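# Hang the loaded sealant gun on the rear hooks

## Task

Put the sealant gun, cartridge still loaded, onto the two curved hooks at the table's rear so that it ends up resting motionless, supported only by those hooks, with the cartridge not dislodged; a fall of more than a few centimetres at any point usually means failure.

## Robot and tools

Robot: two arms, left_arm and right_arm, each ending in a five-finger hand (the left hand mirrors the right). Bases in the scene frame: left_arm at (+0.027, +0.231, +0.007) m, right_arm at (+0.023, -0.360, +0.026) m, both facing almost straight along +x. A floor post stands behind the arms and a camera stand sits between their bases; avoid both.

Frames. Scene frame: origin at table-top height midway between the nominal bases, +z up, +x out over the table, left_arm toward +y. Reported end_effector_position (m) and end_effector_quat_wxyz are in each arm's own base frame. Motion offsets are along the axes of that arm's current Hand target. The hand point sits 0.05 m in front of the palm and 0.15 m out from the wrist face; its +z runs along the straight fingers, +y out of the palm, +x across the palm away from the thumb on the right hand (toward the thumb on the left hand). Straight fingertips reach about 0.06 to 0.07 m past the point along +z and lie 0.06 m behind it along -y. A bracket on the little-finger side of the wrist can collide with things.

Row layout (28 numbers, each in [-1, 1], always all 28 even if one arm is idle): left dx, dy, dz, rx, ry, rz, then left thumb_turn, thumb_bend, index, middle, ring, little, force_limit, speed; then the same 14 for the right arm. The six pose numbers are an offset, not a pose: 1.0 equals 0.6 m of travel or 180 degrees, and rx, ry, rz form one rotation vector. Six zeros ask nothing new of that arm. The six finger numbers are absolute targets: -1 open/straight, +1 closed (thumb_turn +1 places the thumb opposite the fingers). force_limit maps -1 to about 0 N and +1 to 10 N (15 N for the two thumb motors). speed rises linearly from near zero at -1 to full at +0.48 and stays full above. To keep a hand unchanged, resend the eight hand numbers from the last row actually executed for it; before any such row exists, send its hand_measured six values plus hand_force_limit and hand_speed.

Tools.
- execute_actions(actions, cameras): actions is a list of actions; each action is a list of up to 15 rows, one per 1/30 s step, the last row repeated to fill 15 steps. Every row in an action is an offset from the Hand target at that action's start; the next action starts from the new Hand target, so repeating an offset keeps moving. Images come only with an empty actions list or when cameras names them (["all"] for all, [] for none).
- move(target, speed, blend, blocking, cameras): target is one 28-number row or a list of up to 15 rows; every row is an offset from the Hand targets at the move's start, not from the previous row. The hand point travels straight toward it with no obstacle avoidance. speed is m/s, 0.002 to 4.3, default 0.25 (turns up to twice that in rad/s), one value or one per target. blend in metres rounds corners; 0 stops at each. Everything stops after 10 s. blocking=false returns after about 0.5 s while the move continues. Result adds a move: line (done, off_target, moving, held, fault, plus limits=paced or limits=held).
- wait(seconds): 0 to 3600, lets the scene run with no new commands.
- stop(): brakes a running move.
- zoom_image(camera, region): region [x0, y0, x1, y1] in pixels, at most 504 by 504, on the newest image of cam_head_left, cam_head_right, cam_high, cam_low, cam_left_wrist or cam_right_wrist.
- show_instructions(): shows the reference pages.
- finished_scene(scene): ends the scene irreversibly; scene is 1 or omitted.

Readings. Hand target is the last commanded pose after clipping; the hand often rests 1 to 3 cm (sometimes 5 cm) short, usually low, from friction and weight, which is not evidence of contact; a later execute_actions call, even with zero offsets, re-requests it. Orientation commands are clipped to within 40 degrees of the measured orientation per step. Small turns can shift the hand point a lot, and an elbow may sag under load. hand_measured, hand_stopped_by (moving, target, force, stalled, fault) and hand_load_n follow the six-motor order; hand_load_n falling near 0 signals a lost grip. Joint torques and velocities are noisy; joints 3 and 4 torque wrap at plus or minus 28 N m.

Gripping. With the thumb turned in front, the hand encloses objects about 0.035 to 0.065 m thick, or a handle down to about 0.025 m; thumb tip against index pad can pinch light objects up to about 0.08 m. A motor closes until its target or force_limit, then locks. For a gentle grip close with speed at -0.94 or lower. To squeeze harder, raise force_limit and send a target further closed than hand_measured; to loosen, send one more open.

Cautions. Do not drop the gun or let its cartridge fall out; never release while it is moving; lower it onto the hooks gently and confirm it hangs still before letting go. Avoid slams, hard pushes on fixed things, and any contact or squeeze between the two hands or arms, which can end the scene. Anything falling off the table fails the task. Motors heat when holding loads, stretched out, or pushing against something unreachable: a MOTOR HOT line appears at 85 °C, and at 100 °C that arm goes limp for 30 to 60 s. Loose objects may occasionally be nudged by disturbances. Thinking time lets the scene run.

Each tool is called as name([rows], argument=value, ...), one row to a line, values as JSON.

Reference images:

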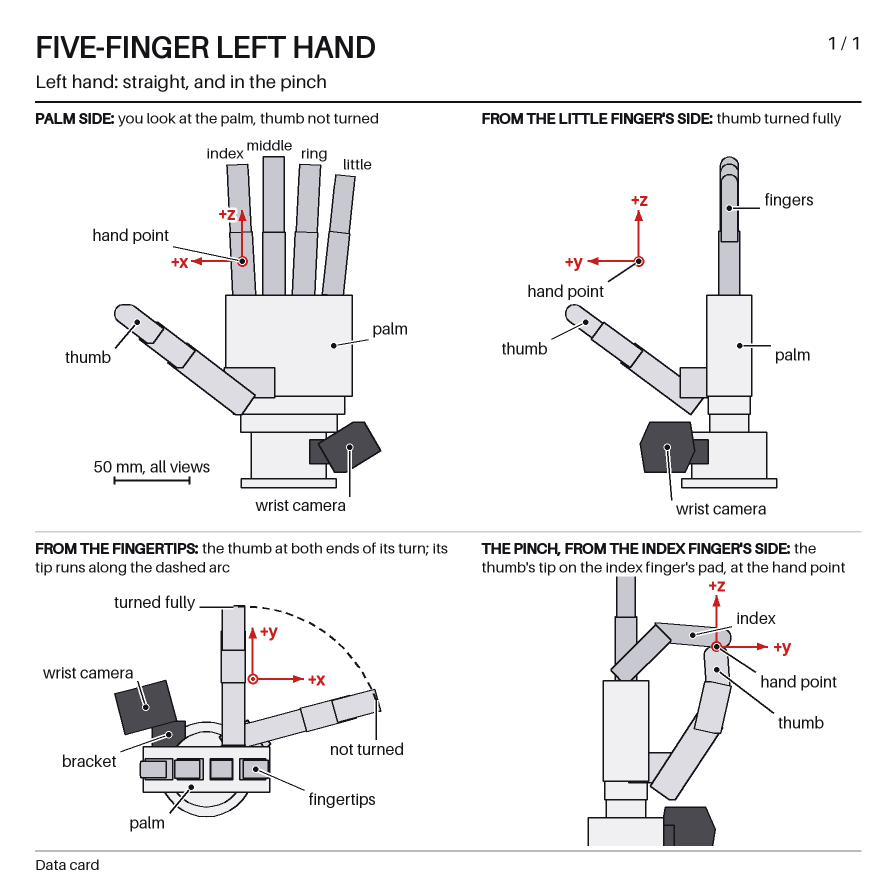

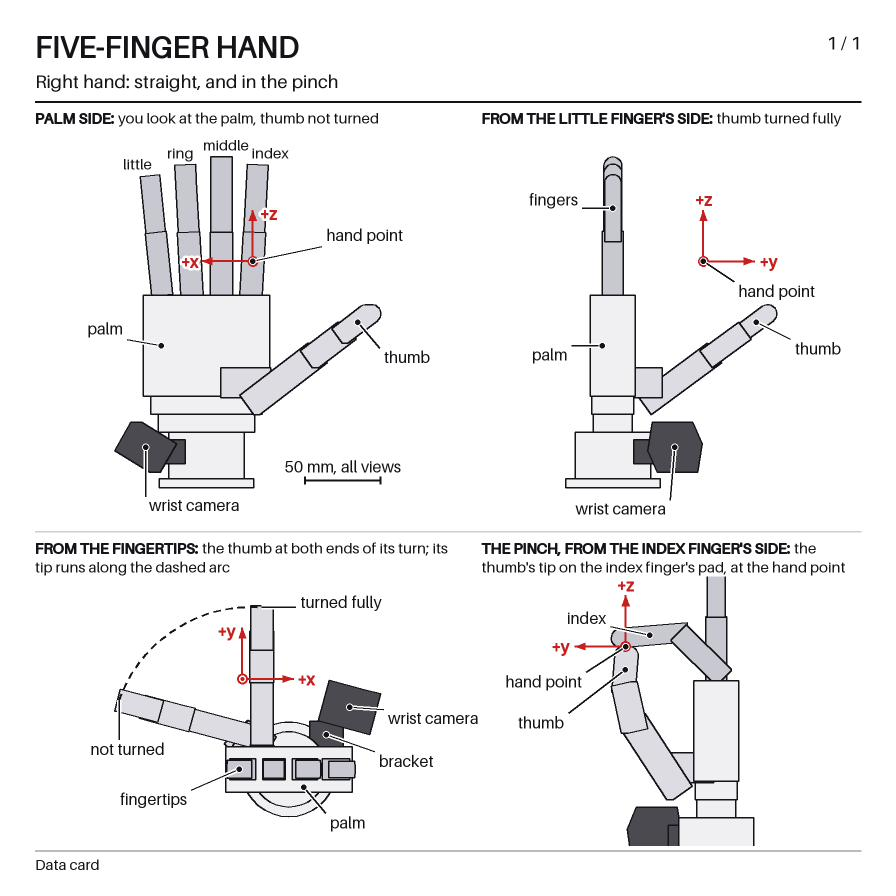

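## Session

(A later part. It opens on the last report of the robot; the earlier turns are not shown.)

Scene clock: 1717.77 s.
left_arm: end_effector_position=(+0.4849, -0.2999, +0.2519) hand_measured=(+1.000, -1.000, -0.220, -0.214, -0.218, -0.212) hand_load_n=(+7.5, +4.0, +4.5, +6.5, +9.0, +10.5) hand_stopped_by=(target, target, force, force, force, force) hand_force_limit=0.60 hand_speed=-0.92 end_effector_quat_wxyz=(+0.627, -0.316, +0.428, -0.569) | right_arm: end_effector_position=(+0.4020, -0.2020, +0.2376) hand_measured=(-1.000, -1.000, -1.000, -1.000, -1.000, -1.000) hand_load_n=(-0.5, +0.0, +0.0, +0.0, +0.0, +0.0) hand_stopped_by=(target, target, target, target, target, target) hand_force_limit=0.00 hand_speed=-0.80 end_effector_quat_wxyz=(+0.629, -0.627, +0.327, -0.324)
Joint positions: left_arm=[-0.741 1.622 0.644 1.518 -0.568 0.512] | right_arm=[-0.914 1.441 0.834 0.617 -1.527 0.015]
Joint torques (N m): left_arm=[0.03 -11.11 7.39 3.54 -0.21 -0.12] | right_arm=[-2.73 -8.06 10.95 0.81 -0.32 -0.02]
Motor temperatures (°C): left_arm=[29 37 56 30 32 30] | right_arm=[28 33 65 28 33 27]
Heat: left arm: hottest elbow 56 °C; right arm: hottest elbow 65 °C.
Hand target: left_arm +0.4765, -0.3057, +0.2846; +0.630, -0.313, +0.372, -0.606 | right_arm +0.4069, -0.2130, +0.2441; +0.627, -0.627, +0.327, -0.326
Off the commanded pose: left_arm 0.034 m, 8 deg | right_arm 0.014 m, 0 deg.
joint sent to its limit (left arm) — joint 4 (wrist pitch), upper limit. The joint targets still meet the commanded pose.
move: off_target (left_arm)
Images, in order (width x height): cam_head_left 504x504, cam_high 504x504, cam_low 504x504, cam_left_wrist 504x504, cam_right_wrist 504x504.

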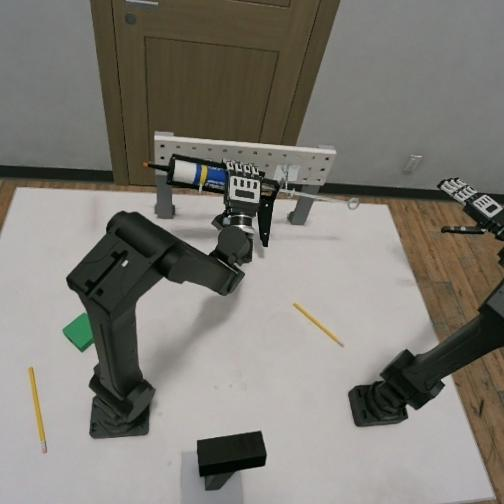

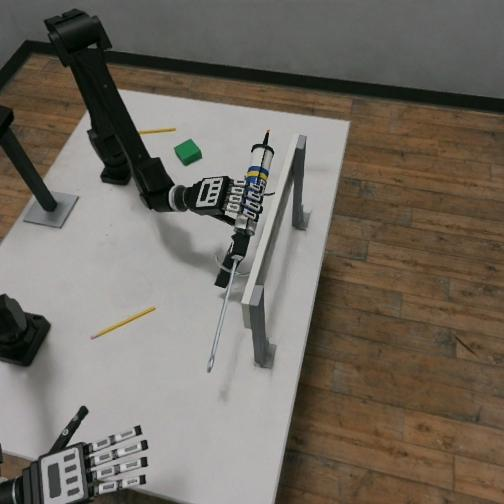

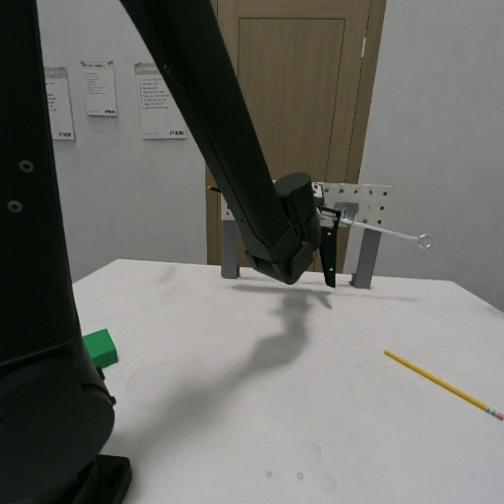

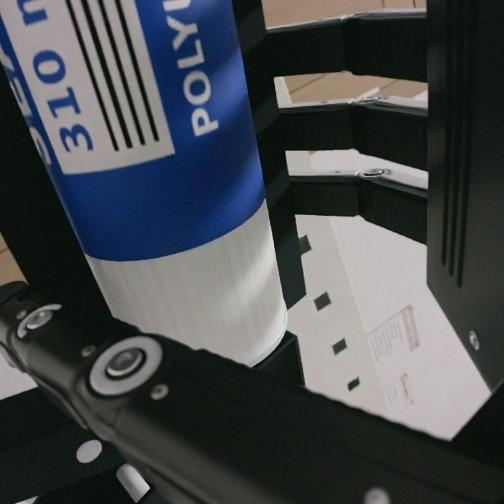

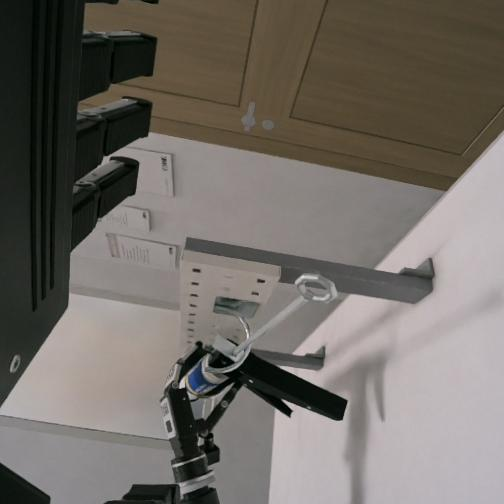

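move([
  [0,0.0167,-0.0103,0,0,0,1,-1,0.2,0.2,0.2,0.2,0.6,-0.92,0,0,0,0,0,0,-1,-1,-1,-1,-1,-1,0,-0.8],
  [0,0.0167,-0.0103,0,0,0,1,-1,-0.3,-0.3,-0.3,-0.3,0.6,-0.94,0,0,0,0,0,0,-1,-1,-1,-1,-1,-1,0,-0.8],
], cameras=["cam_head_left","cam_high","cam_low","cam_right_wrist","cam_left_wrist"], speed=0.04)

zoom_image(camera="cam_low", region=[190, 140, 450, 310])

zoom_image(camera="cam_right_wrist", region=[140, 220, 350, 430])

zoom_image(camera="cam_high", region=[185, 120, 295, 290])

Scene clock: 1749.50 s.
left_arm: end_effector_position=(+0.4805, -0.2996, +0.2558) hand_measured=(+1.000, -1.000, -0.300, -0.300, -0.300, -0.300) hand_load_n=(+0.0, +0.0, +0.0, +0.0, +0.0, +0.0) hand_stopped_by=(target, target, target, target, target, target) hand_force_limit=0.60 hand_speed=-0.94 end_effector_quat_wxyz=(+0.624, -0.320, +0.414, -0.581) | right_arm: end_effector_position=(+0.4020, -0.2020, +0.2376) hand_measured=(-1.000, -1.000, -1.000, -1.000, -1.000, -1.000) hand_load_n=(+0.0, +0.0, +0.0, +0.0, +0.0, +0.0) hand_stopped_by=(target, target, target, target, target, target) hand_force_limit=0.00 hand_speed=-0.80 end_effector_quat_wxyz=(+0.629, -0.627, +0.327, -0.324)
Joint positions: left_arm=[-0.746 1.626 0.637 1.558 -0.573 0.498] | right_arm=[-0.914 1.441 0.834 0.617 -1.527 0.015]
Joint torques (N m): left_arm=[0.56 -10.4 7.05 1.72 0.02 -0.12] | right_arm=[-2.73 -8 10.91 0.84 -0.32 -0.01]
Motor temperatures (°C): left_arm=[29 37 51 30 31 30] | right_arm=[28 33 65 28 32 27]
Heat: left arm: hottest elbow 51 °C; right arm: hottest elbow 65 °C.
Hand target: left_arm +0.4766, -0.3045, +0.2730; +0.630, -0.313, +0.372, -0.606 | right_arm +0.4069, -0.2130, +0.2441; +0.627, -0.627, +0.327, -0.326
Off the commanded pose: left_arm 0.018 m, 6 deg | right_arm 0.014 m, 0 deg.
joint sent to its limit (left arm) — joint 4 (wrist pitch), upper limit. The joint targets are off in orientation, not in position.
move: off_target (left_arm); target 2's new numbers were sent with left_arm's hand 0.024 m and 8 deg from that target
Images, in order (width x height): cam_head_left 504x504, cam_high 504x504, cam_low 504x504, cam_left_wrist 504x504, cam_right_wrist 504x504.

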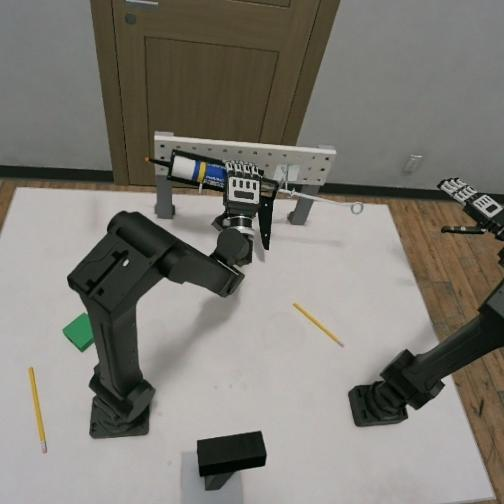

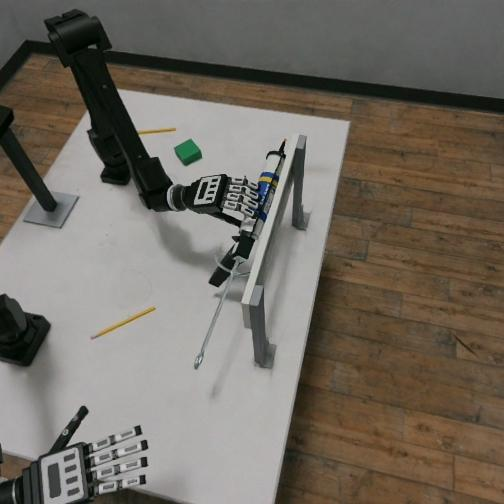

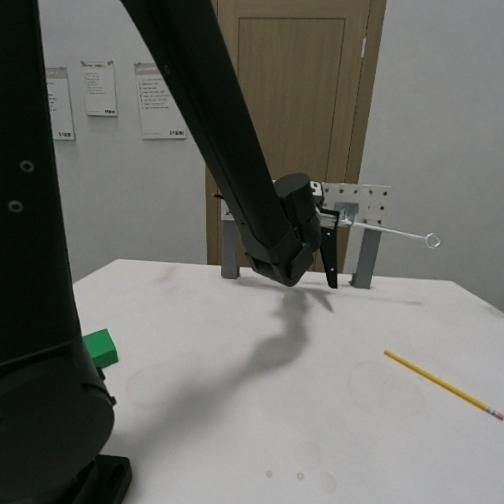

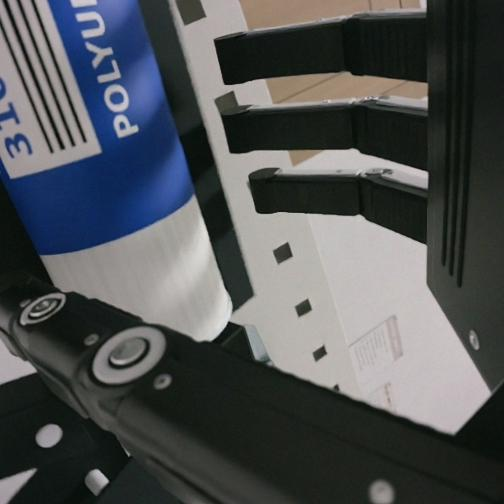

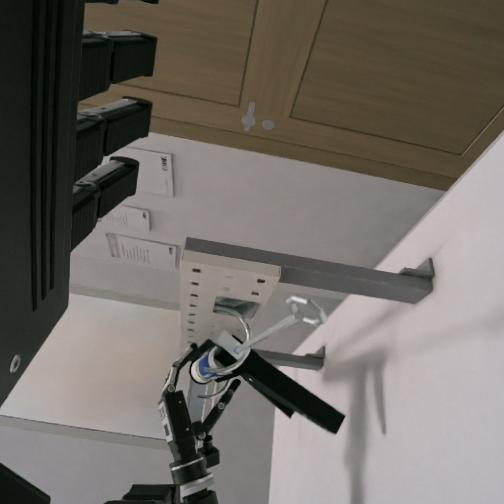

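Scaled by 1.938 from the camera's image (finer frame: 720x720).

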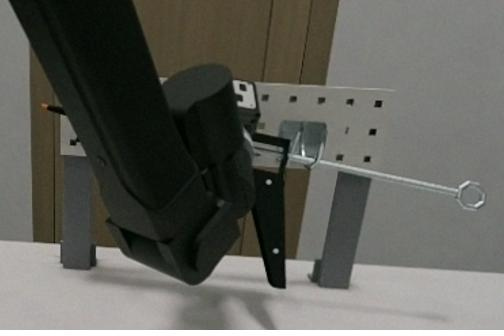

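Scaled by 2.400 from the camera's image (finer frame: 720x720).

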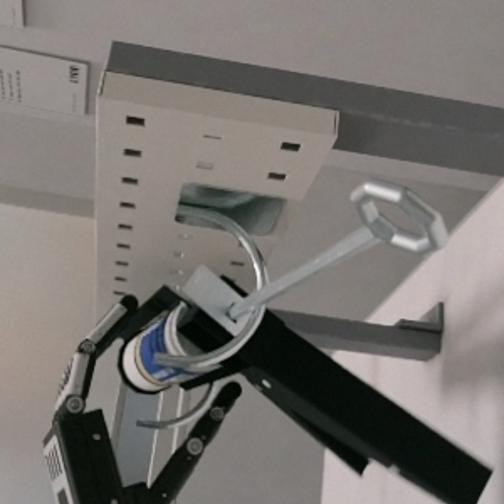

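Scaled by 2.965 from the camera's image (finer frame: 720x720).

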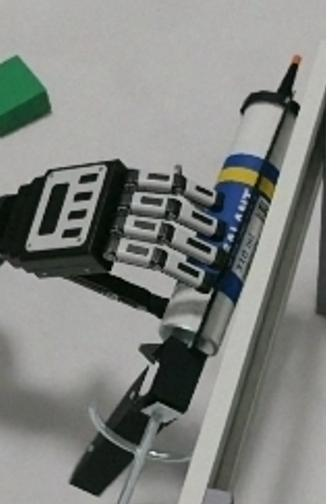

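move(target=[-0.0013,-0.052,-0.0422,0,0,0,1,-1,-0.3,-0.3,-0.3,-0.3,0.6,-0.94,0,0,0,0,0,0,-1,-1,-1,-1,-1,-1,0,-0.8], cameras=["cam_head_left","cam_high","cam_low","cam_right_wrist","cam_left_wrist"], speed=0.03)

zoom_image(camera="cam_right_wrist", region=[140, 220, 350, 430])

zoom_image(camera="cam_high", region=[185, 120, 295, 290])

Scene clock: 1765.80 s.
left_arm: end_effector_position=(+0.4445, -0.3040, +0.2740) hand_measured=(+1.000, -1.000, -0.300, -0.300, -0.300, -0.300) hand_load_n=(+0.5, +0.0, +0.0, +0.0, +0.0, +0.0) hand_stopped_by=(target, target, target, target, target, target) hand_force_limit=0.60 hand_speed=-0.94 end_effector_quat_wxyz=(+0.614, -0.325, +0.406, -0.594) | right_arm: end_effector_position=(+0.4020, -0.2020, +0.2376) hand_measured=(-1.000, -1.000, -1.000, -1.000, -1.000, -1.000) hand_load_n=(+0.0, +0.0, +0.0, +0.0, +0.0, +0.0) hand_stopped_by=(target, target, target, target, target, target) hand_force_limit=0.00 hand_speed=-0.80 end_effector_quat_wxyz=(+0.629, -0.627, +0.327, -0.324)
Joint positions: left_arm=[-0.817 1.538 0.584 1.558 -0.629 0.511] | right_arm=[-0.914 1.441 0.834 0.617 -1.527 0.015]
Joint torques (N m): left_arm=[-0.26 -9.64 6.41 1.62 0.07 0.21] | right_arm=[-2.78 -7.88 10.92 0.87 -0.32 -0.02]
Motor temperatures (°C): left_arm=[29 37 50 30 31 30] | right_arm=[28 33 65 28 32 27]
Heat: left arm: hottest elbow 50 °C; right arm: hottest elbow 65 °C.
Hand target: left_arm +0.4385, -0.3045, +0.2860; +0.630, -0.313, +0.372, -0.606 | right_arm +0.4069, -0.2130, +0.2441; +0.627, -0.627, +0.327, -0.326
Off the commanded pose: left_arm 0.014 m, 5 deg | right_arm 0.014 m, 0 deg.
joint sent to its limit (left arm) — joint 4 (wrist pitch), upper limit. The joint targets are off in orientation, not in position.
move: off_target (left_arm)
Images, in order (width x height): cam_head_left 504x504, cam_high 504x504, cam_low 504x504, cam_left_wrist 504x504, cam_right_wrist 504x504.

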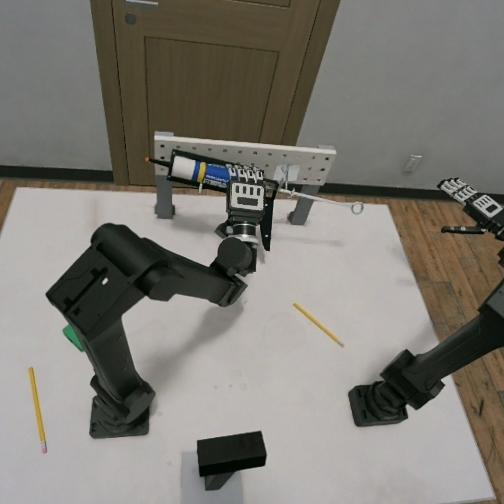

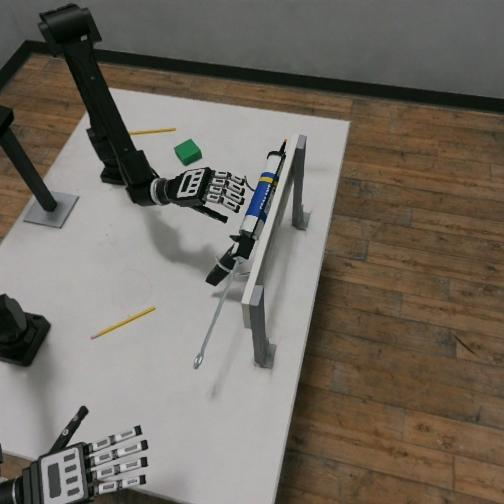

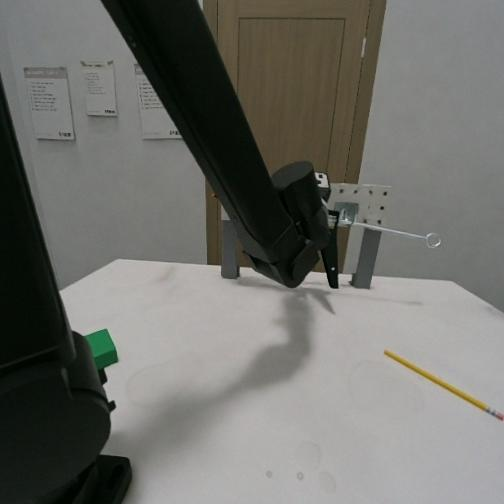

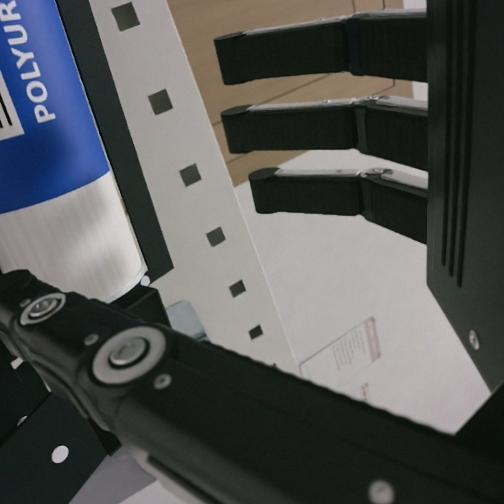

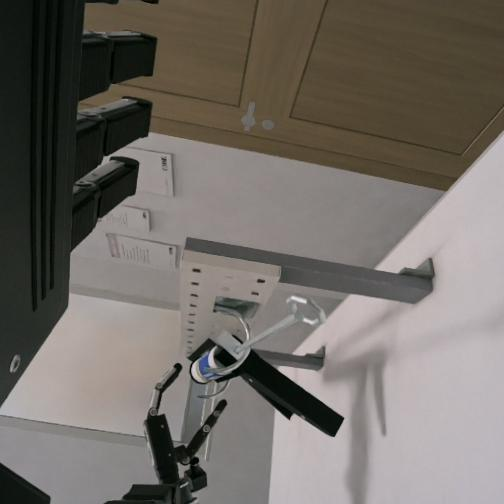

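Scaled by 2.400 from the camera's image (finer frame: 720x720).

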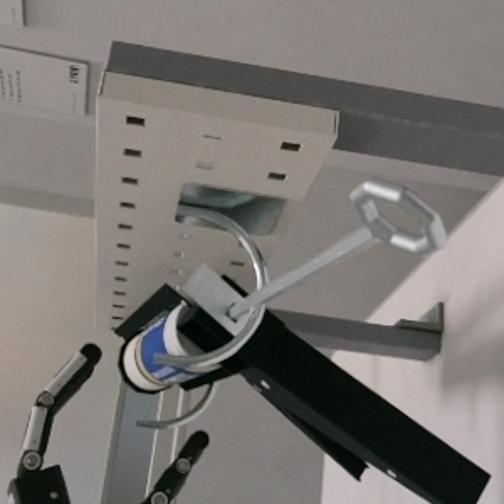

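Scaled by 2.965 from the camera's image (finer frame: 720x720).

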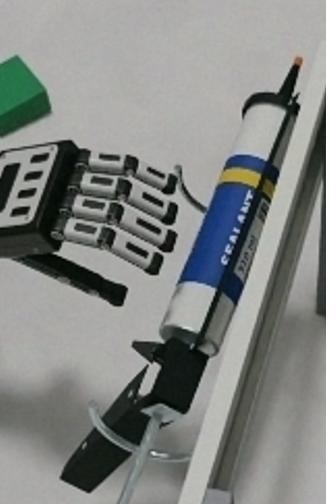

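move(target=[-0.001,-0.134,-0.152,0,0,0,1,-1,-0.3,-0.3,-0.3,-0.3,0.6,-0.94,0,0,0,0,0,0,-1,-1,-1,-1,-1,-1,0,-0.8], cameras=["all"], speed=0.1)

zoom_image(camera="cam_head_left", region=[130, 110, 380, 260])

zoom_image(camera="cam_low", region=[190, 140, 450, 310])

Scene clock: 1776.37 s.
left_arm: end_effector_position=(+0.3226, -0.3055, +0.2995) hand_measured=(+1.000, -1.000, -0.300, -0.300, -0.300, -0.300) hand_load_n=(+0.5, +0.0, +0.0, -0.5, +0.0, +0.0) hand_stopped_by=(target, target, target, target, target, target) hand_force_limit=0.60 hand_speed=-0.94 end_effector_quat_wxyz=(+0.599, -0.320, +0.426, -0.598) | right_arm: end_effector_position=(+0.4020, -0.2020, +0.2376) hand_measured=(-1.000, -1.000, -1.000, -1.000, -1.000, -1.000) hand_load_n=(-0.5, +0.0, +0.0, +0.0, +0.0, +0.0) hand_stopped_by=(target, target, target, target, target, target) hand_force_limit=0.00 hand_speed=-0.80 end_effector_quat_wxyz=(+0.629, -0.627, +0.327, -0.324)
Joint positions: left_arm=[-1.114 1.275 0.423 1.56 -0.842 0.71] | right_arm=[-0.914 1.441 0.834 0.617 -1.527 0.015]
Joint torques (N m): left_arm=[-0.09 -5.89 6.91 1.42 0.31 0.18] | right_arm=[-2.67 -8.06 10.92 0.81 -0.32 -0.02]
Motor temperatures (°C): left_arm=[29 37 49 29 31 30] | right_arm=[28 33 65 28 32 27]
Heat: left arm: hottest elbow 49 °C; right arm: hottest elbow 65 °C.
Hand target: left_arm +0.3186, -0.3044, +0.3059; +0.630, -0.313, +0.372, -0.606 | right_arm +0.4069, -0.2130, +0.2441; +0.627, -0.627, +0.327, -0.326
Off the commanded pose: left_arm 0.008 m, 7 deg | right_arm 0.014 m, 0 deg.
joint sent to its limit (left arm) — joint 4 (wrist pitch), upper limit. The joint targets are off in orientation, not in position.
move: off_target (left_arm)

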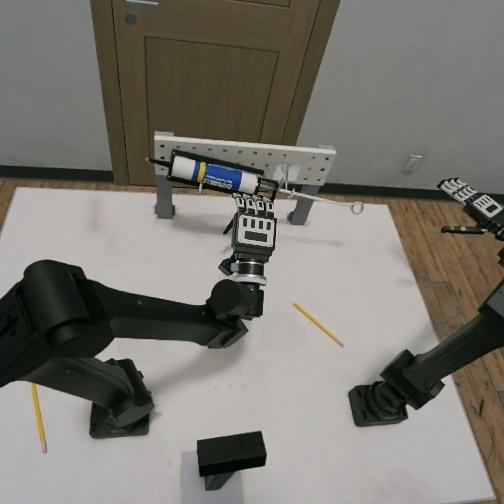

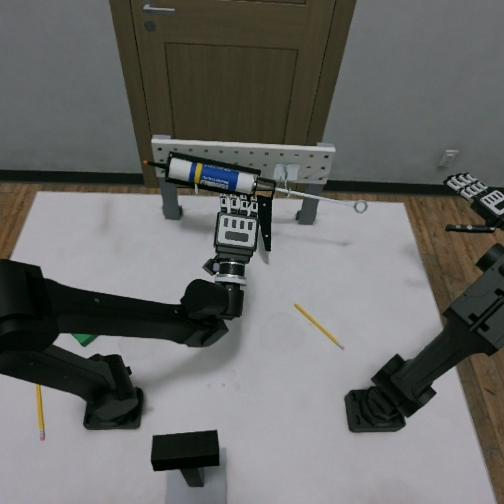

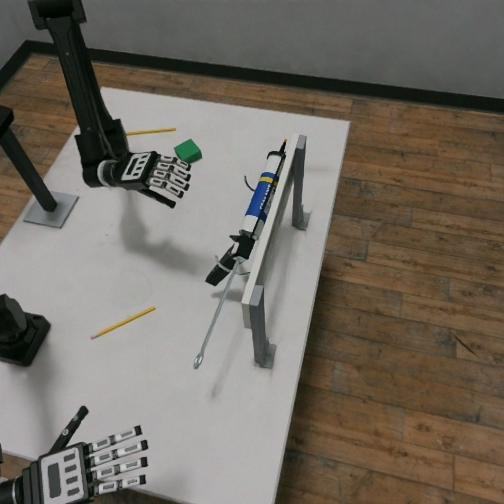

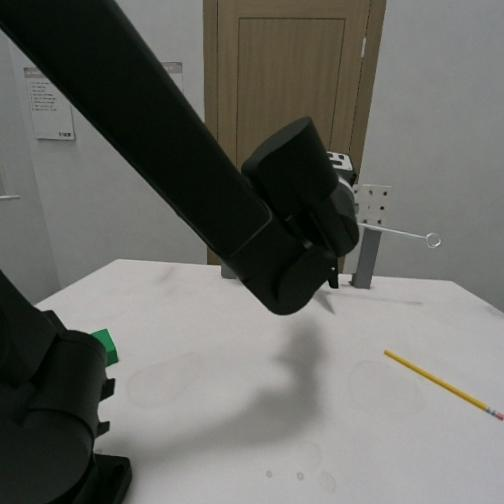

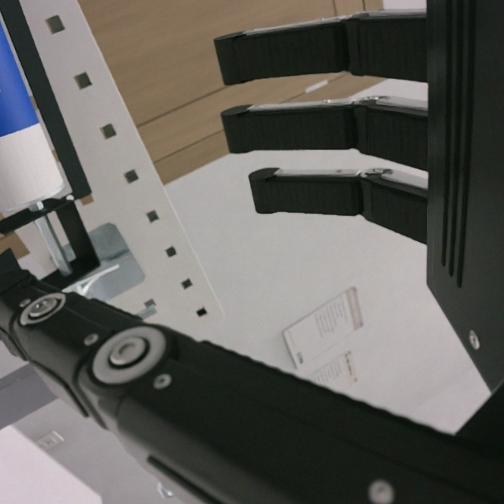

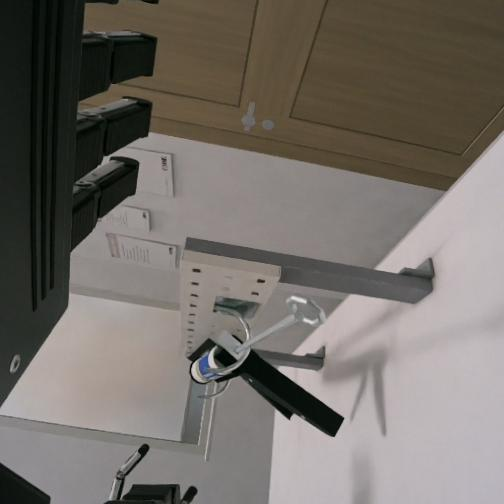

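Scaled by 2.016 from the camera's image (finer frame: 720x720).

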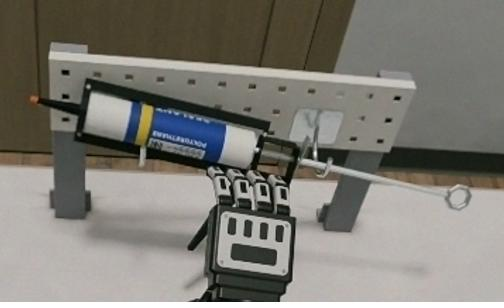

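Scaled by 1.938 from the camera's image (finer frame: 720x720).

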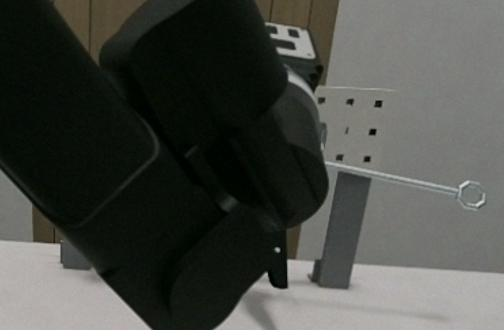

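zoom_image(camera="cam_high", region=[225, 125, 315, 215])

zoom_image(camera="cam_right_wrist", region=[170, 310, 270, 410])

zoom_image(camera="cam_head_left", region=[140, 130, 310, 230])

Scaled by 5.600 from the camera's image (finer frame: 720x720).

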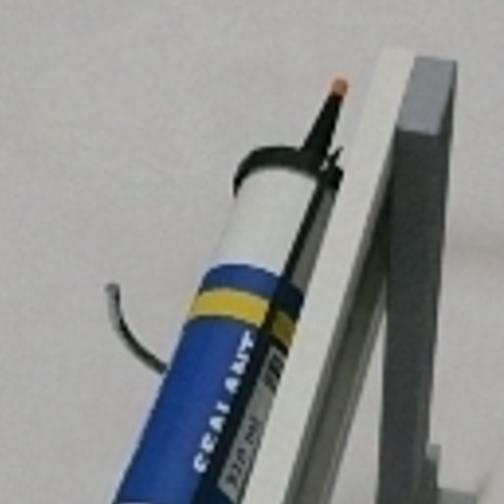

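Scaled by 5.040 from the camera's image (finer frame: 720x720).

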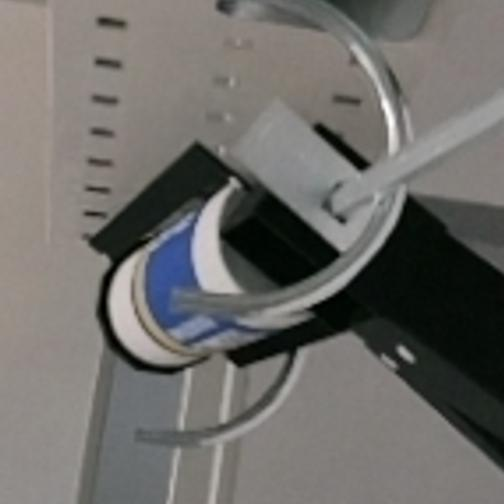

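Scaled by 2.965 from the camera's image (finer frame: 720x720).

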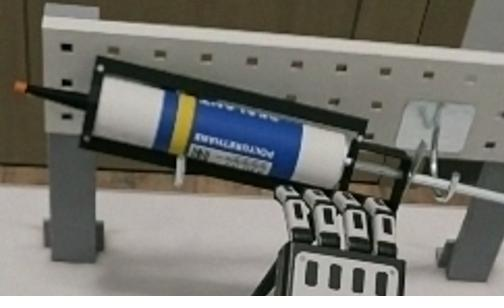

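move(target=[0.2287,0.1263,-0.170,-0.1607,-0.0034,-0.0291,1,-1,-0.9,-0.9,-0.9,-0.9,0,-0.6,0,0,0,0,0,0,-1,-1,-1,-1,-1,-1,0,-0.8], cameras=["all"], speed=0.12)

zoom_image(camera="cam_right_wrist", region=[120, 240, 380, 500])

zoom_image(camera="cam_head_left", region=[140, 130, 350, 290])

Scene clock: 1831.53 s.
left_arm: end_effector_position=(+0.2703, -0.4165, +0.1553) hand_measured=(+1.000, -1.000, -0.900, -0.900, -0.900, -0.900) hand_load_n=(+0.5, +0.0, -0.5, +0.0, -0.5, -0.5) hand_stopped_by=(target, target, target, target, target, target) hand_force_limit=0.00 hand_speed=-0.60 end_effector_quat_wxyz=(+0.521, -0.468, +0.509, -0.501) | right_arm: end_effector_position=(+0.4020, -0.2020, +0.2376) hand_measured=(-1.000, -1.000, -1.000, -1.000, -1.000, -1.000) hand_load_n=(+0.0, +0.0, +0.0, +0.0, +0.0, +0.0) hand_stopped_by=(target, target, target, target, target, target) hand_force_limit=0.00 hand_speed=-0.80 end_effector_quat_wxyz=(+0.629, -0.627, +0.327, -0.324)
Joint positions: left_arm=[-1.379 1.599 0.639 1.162 -1.352 0.258] | right_arm=[-0.914 1.441 0.834 0.617 -1.527 0.015]
Joint torques (N m): left_arm=[0.38 -10.52 9.06 0.76 0.12 -0.12] | right_arm=[-2.78 -8.06 10.95 0.87 -0.31 -0.02]
Motor temperatures (°C): left_arm=[29 35 47 29 31 30] | right_arm=[28 33 65 28 32 27]
Heat: left arm: hottest elbow 47 °C; right arm: hottest elbow 65 °C.
Hand target: left_arm +0.2708, -0.4301, +0.1759; +0.505, -0.480, +0.493, -0.520 | right_arm +0.4069, -0.2130, +0.2441; +0.627, -0.627, +0.327, -0.326
Off the commanded pose: left_arm 0.025 m, 4 deg | right_arm 0.014 m, 0 deg.
move: off_target (left_arm)

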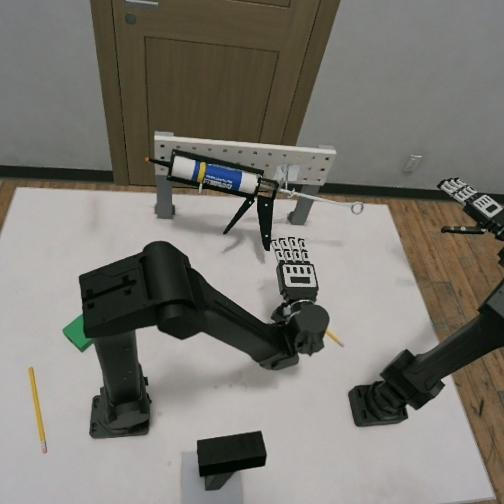

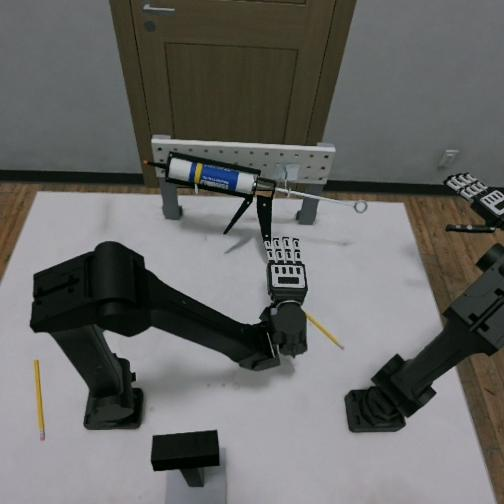

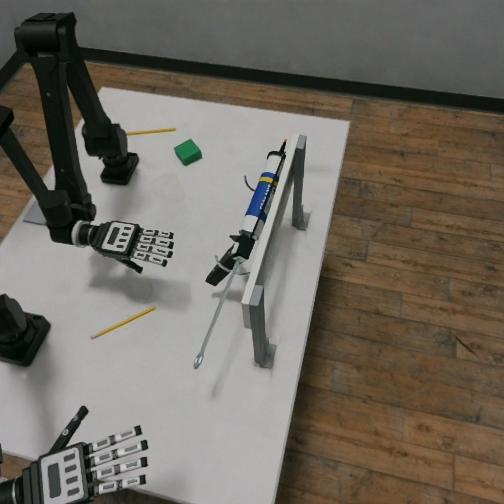

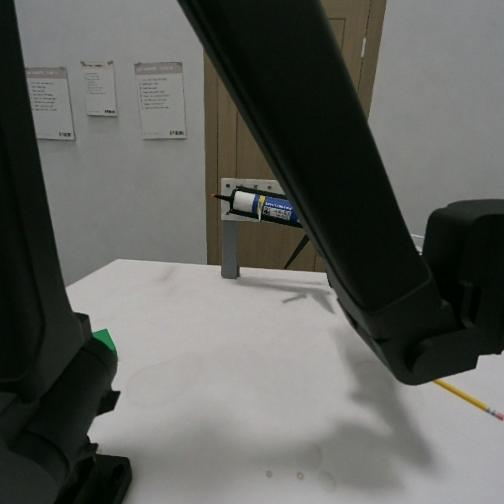

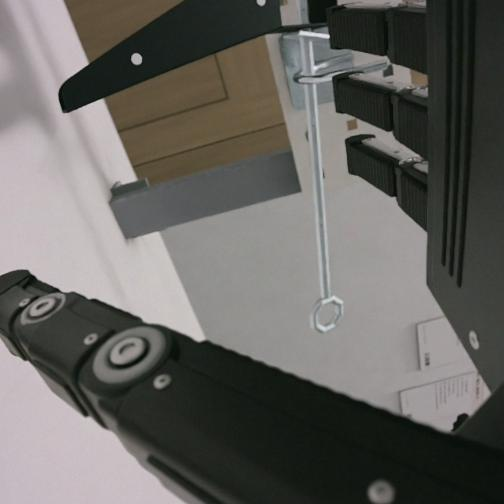

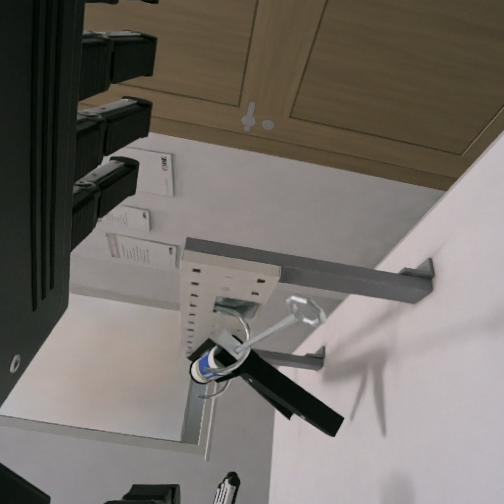

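Scaled by 1.938 from the camera's image (finer frame: 720x720).

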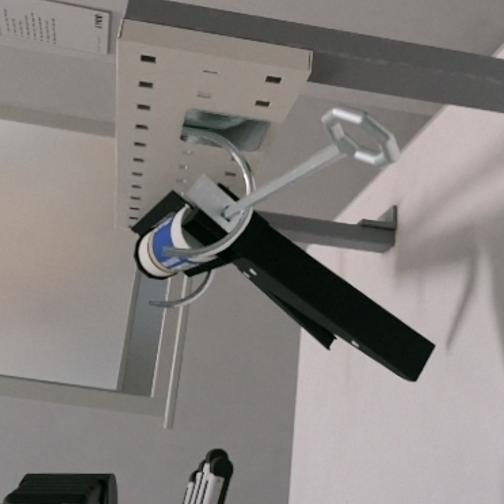

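Scaled by 2.400 from the camera's image (finer frame: 720x720).

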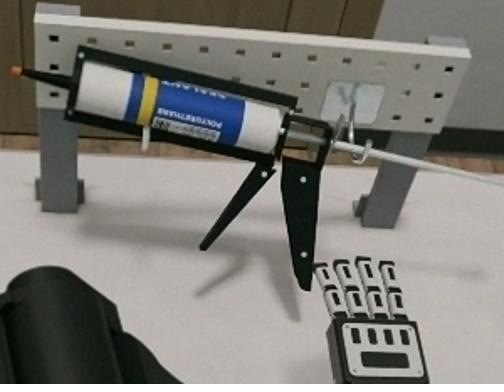

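move(target=[-0.088,-0.0043,0.077,0,0,0,1,-1,-0.9,-0.9,-0.9,-0.9,0,-0.6,0,0,0,0,0,0,-1,-1,-1,-1,-1,-1,0,-0.8], cameras=["cam_head_left","cam_high","cam_right_wrist","cam_left_wrist"], speed=0.06)

zoom_image(camera="cam_head_left", region=[140, 130, 350, 290])

Scene clock: 1852.43 s.
left_arm: end_effector_position=(+0.3153, -0.3805, +0.1731) hand_measured=(+1.000, -1.000, -0.900, -0.900, -0.900, -0.900) hand_load_n=(+0.0, +0.0, +0.0, +0.0, +0.0, +0.0) hand_stopped_by=(target, target, target, target, target, target) hand_force_limit=0.00 hand_speed=-0.60 end_effector_quat_wxyz=(+0.510, -0.472, +0.503, -0.513) | right_arm: end_effector_position=(+0.4020, -0.2020, +0.2376) hand_measured=(-1.000, -1.000, -1.000, -1.000, -1.000, -1.000) hand_load_n=(-0.5, +0.0, +0.0, +0.0, -0.5, +0.0) hand_stopped_by=(target, target, target, target, target, target) hand_force_limit=0.00 hand_speed=-0.80 end_effector_quat_wxyz=(+0.629, -0.627, +0.327, -0.324)
Joint positions: left_arm=[-1.236 1.475 0.577 1.031 -1.198 0.152] | right_arm=[-0.914 1.441 0.834 0.617 -1.527 0.015]
Joint torques (N m): left_arm=[1.73 -9.05 7.02 0.8 0.02 -0.15] | right_arm=[-2.78 -8.12 10.93 0.81 -0.32 -0.02]
Motor temperatures (°C): left_arm=[29 36 47 29 31 30] | right_arm=[28 33 66 28 32 27]
Heat: left arm: hottest elbow 47 °C; right arm: hottest elbow 66 °C.
Hand target: left_arm +0.3184, -0.3785, +0.1809; +0.506, -0.480, +0.493, -0.520 | right_arm +0.4069, -0.2130, +0.2441; +0.627, -0.627, +0.327, -0.326
Off the commanded pose: left_arm 0.008 m, 2 deg | right_arm 0.014 m, 0 deg.
move: done
Images, in order (width x height): cam_head_left 504x504, cam_high 504x504, cam_left_wrist 504x504, cam_right_wrist 504x504.

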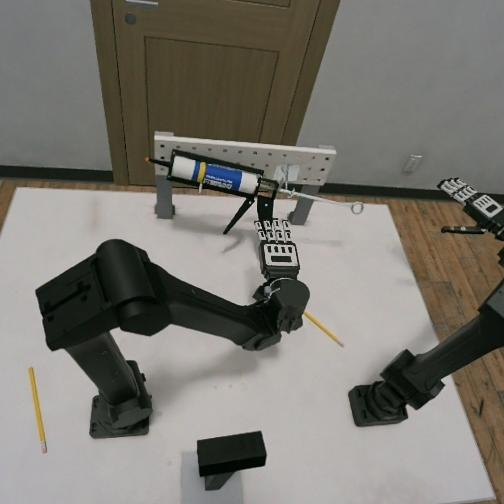

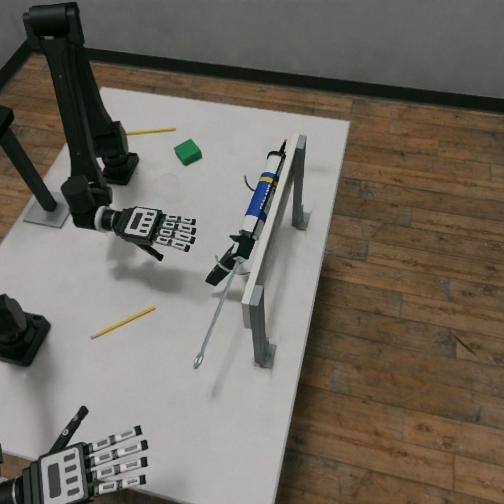

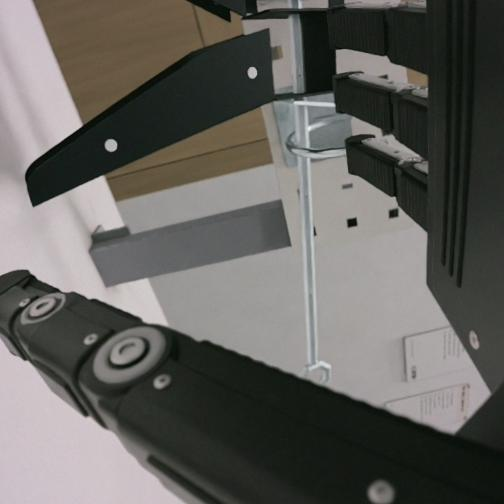

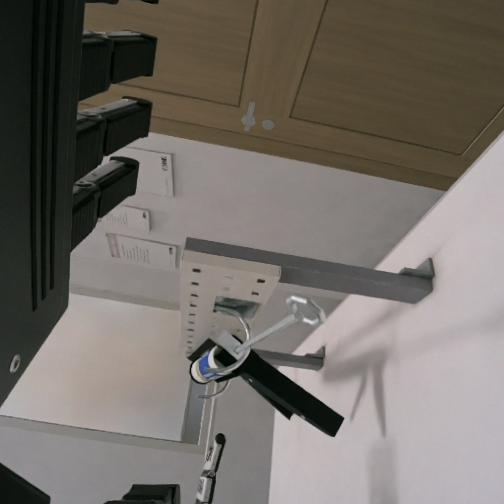

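Scaled by 2.400 from the camera's image (finer frame: 720x720).

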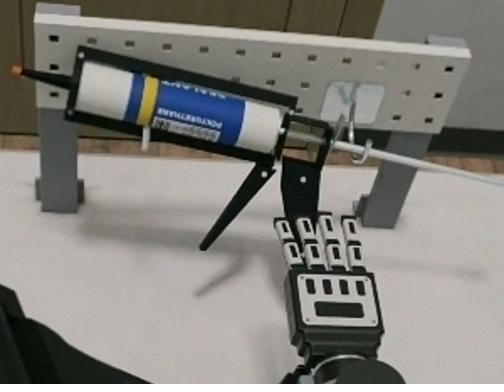

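move(target=[0,0.124,-0.023,0,0,0,1,-1,-0.9,-0.9,-0.9,-0.9,0,-0.6,0,0,0,0,0,0,-1,-1,-1,-1,-1,-1,0,-0.8], cameras=["cam_head_left","cam_high","cam_right_wrist","cam_left_wrist"], speed=0.08)

zoom_image(camera="cam_head_left", region=[140, 130, 350, 290])

Scene clock: 1870.67 s.
left_arm: end_effector_position=(+0.3124, -0.3744, +0.1058) hand_measured=(+1.000, -1.000, -0.900, -0.900, -0.900, -0.900) hand_load_n=(+0.0, +0.0, +0.0, +0.0, +0.0, +0.0) hand_stopped_by=(target, target, target, target, target, target) hand_force_limit=0.00 hand_speed=-0.60 end_effector_quat_wxyz=(+0.509, -0.481, +0.495, -0.514) | right_arm: end_effector_position=(+0.4020, -0.2020, +0.2376) hand_measured=(-1.000, -1.000, -1.000, -1.000, -1.000, -1.000) hand_load_n=(+0.0, +0.0, +0.0, -0.5, +0.0, +0.0) hand_stopped_by=(target, target, target, target, target, target) hand_force_limit=0.00 hand_speed=-0.80 end_effector_quat_wxyz=(+0.629, -0.627, +0.327, -0.324)
Joint positions: left_arm=[-1.241 1.694 0.528 1.305 -1.219 0.139] | right_arm=[-0.914 1.441 0.834 0.617 -1.527 0.015]
Joint torques (N m): left_arm=[0.03 -8 5.01 1.72 -0.12 0.06] | right_arm=[-2.78 -8 10.92 0.8 -0.31 -0.02]
Motor temperatures (°C): left_arm=[29 35 46 28 31 30] | right_arm=[28 33 66 28 32 27]
Heat: left arm: hottest elbow 46 °C; right arm: hottest elbow 66 °C.
Hand target: left_arm +0.3084, -0.3783, +0.1058; +0.506, -0.480, +0.493, -0.520 | right_arm +0.4069, -0.2130, +0.2441; +0.627, -0.627, +0.327, -0.326
Off the commanded pose: left_arm 0.006 m, 1 deg | right_arm 0.014 m, 0 deg.
move: done
Images, in order (width x height): cam_head_left 504x504, cam_high 504x504, cam_left_wrist 504x504, cam_right_wrist 504x504.

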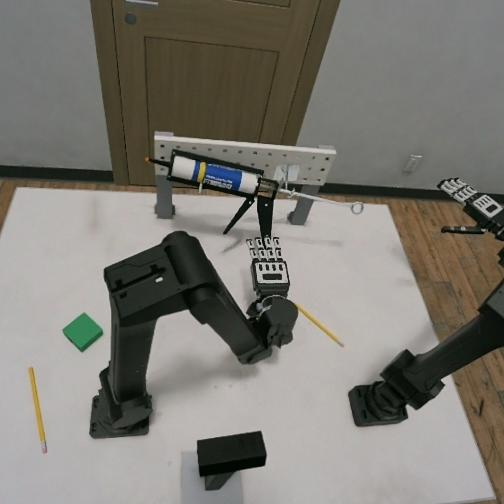

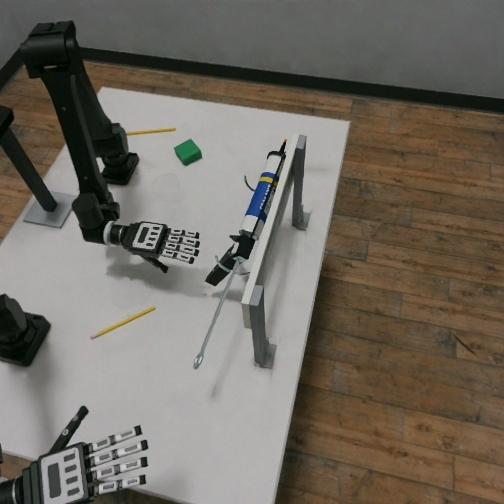

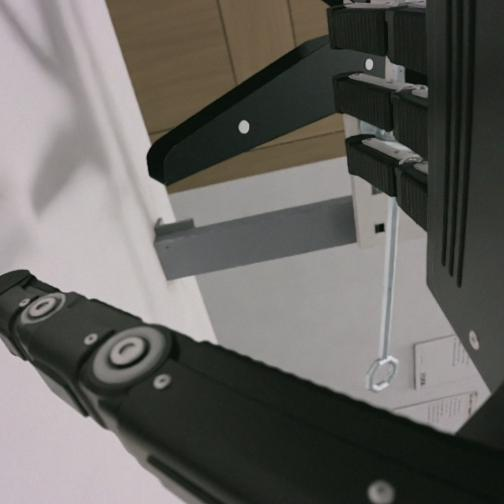

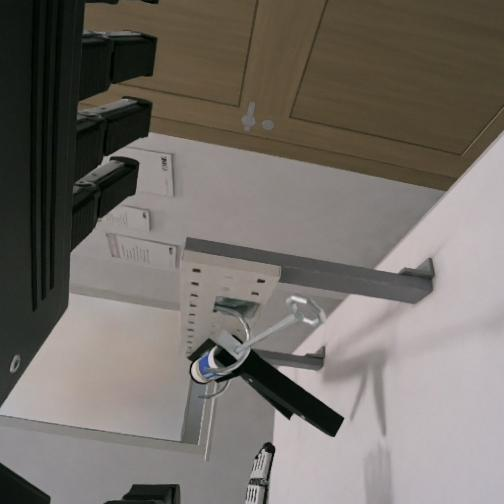

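Scaled by 2.400 from the camera's image (finer frame: 720x720).

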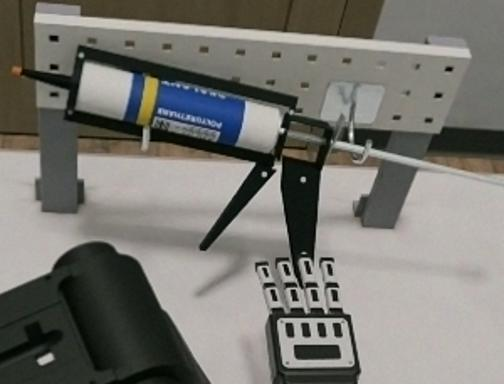

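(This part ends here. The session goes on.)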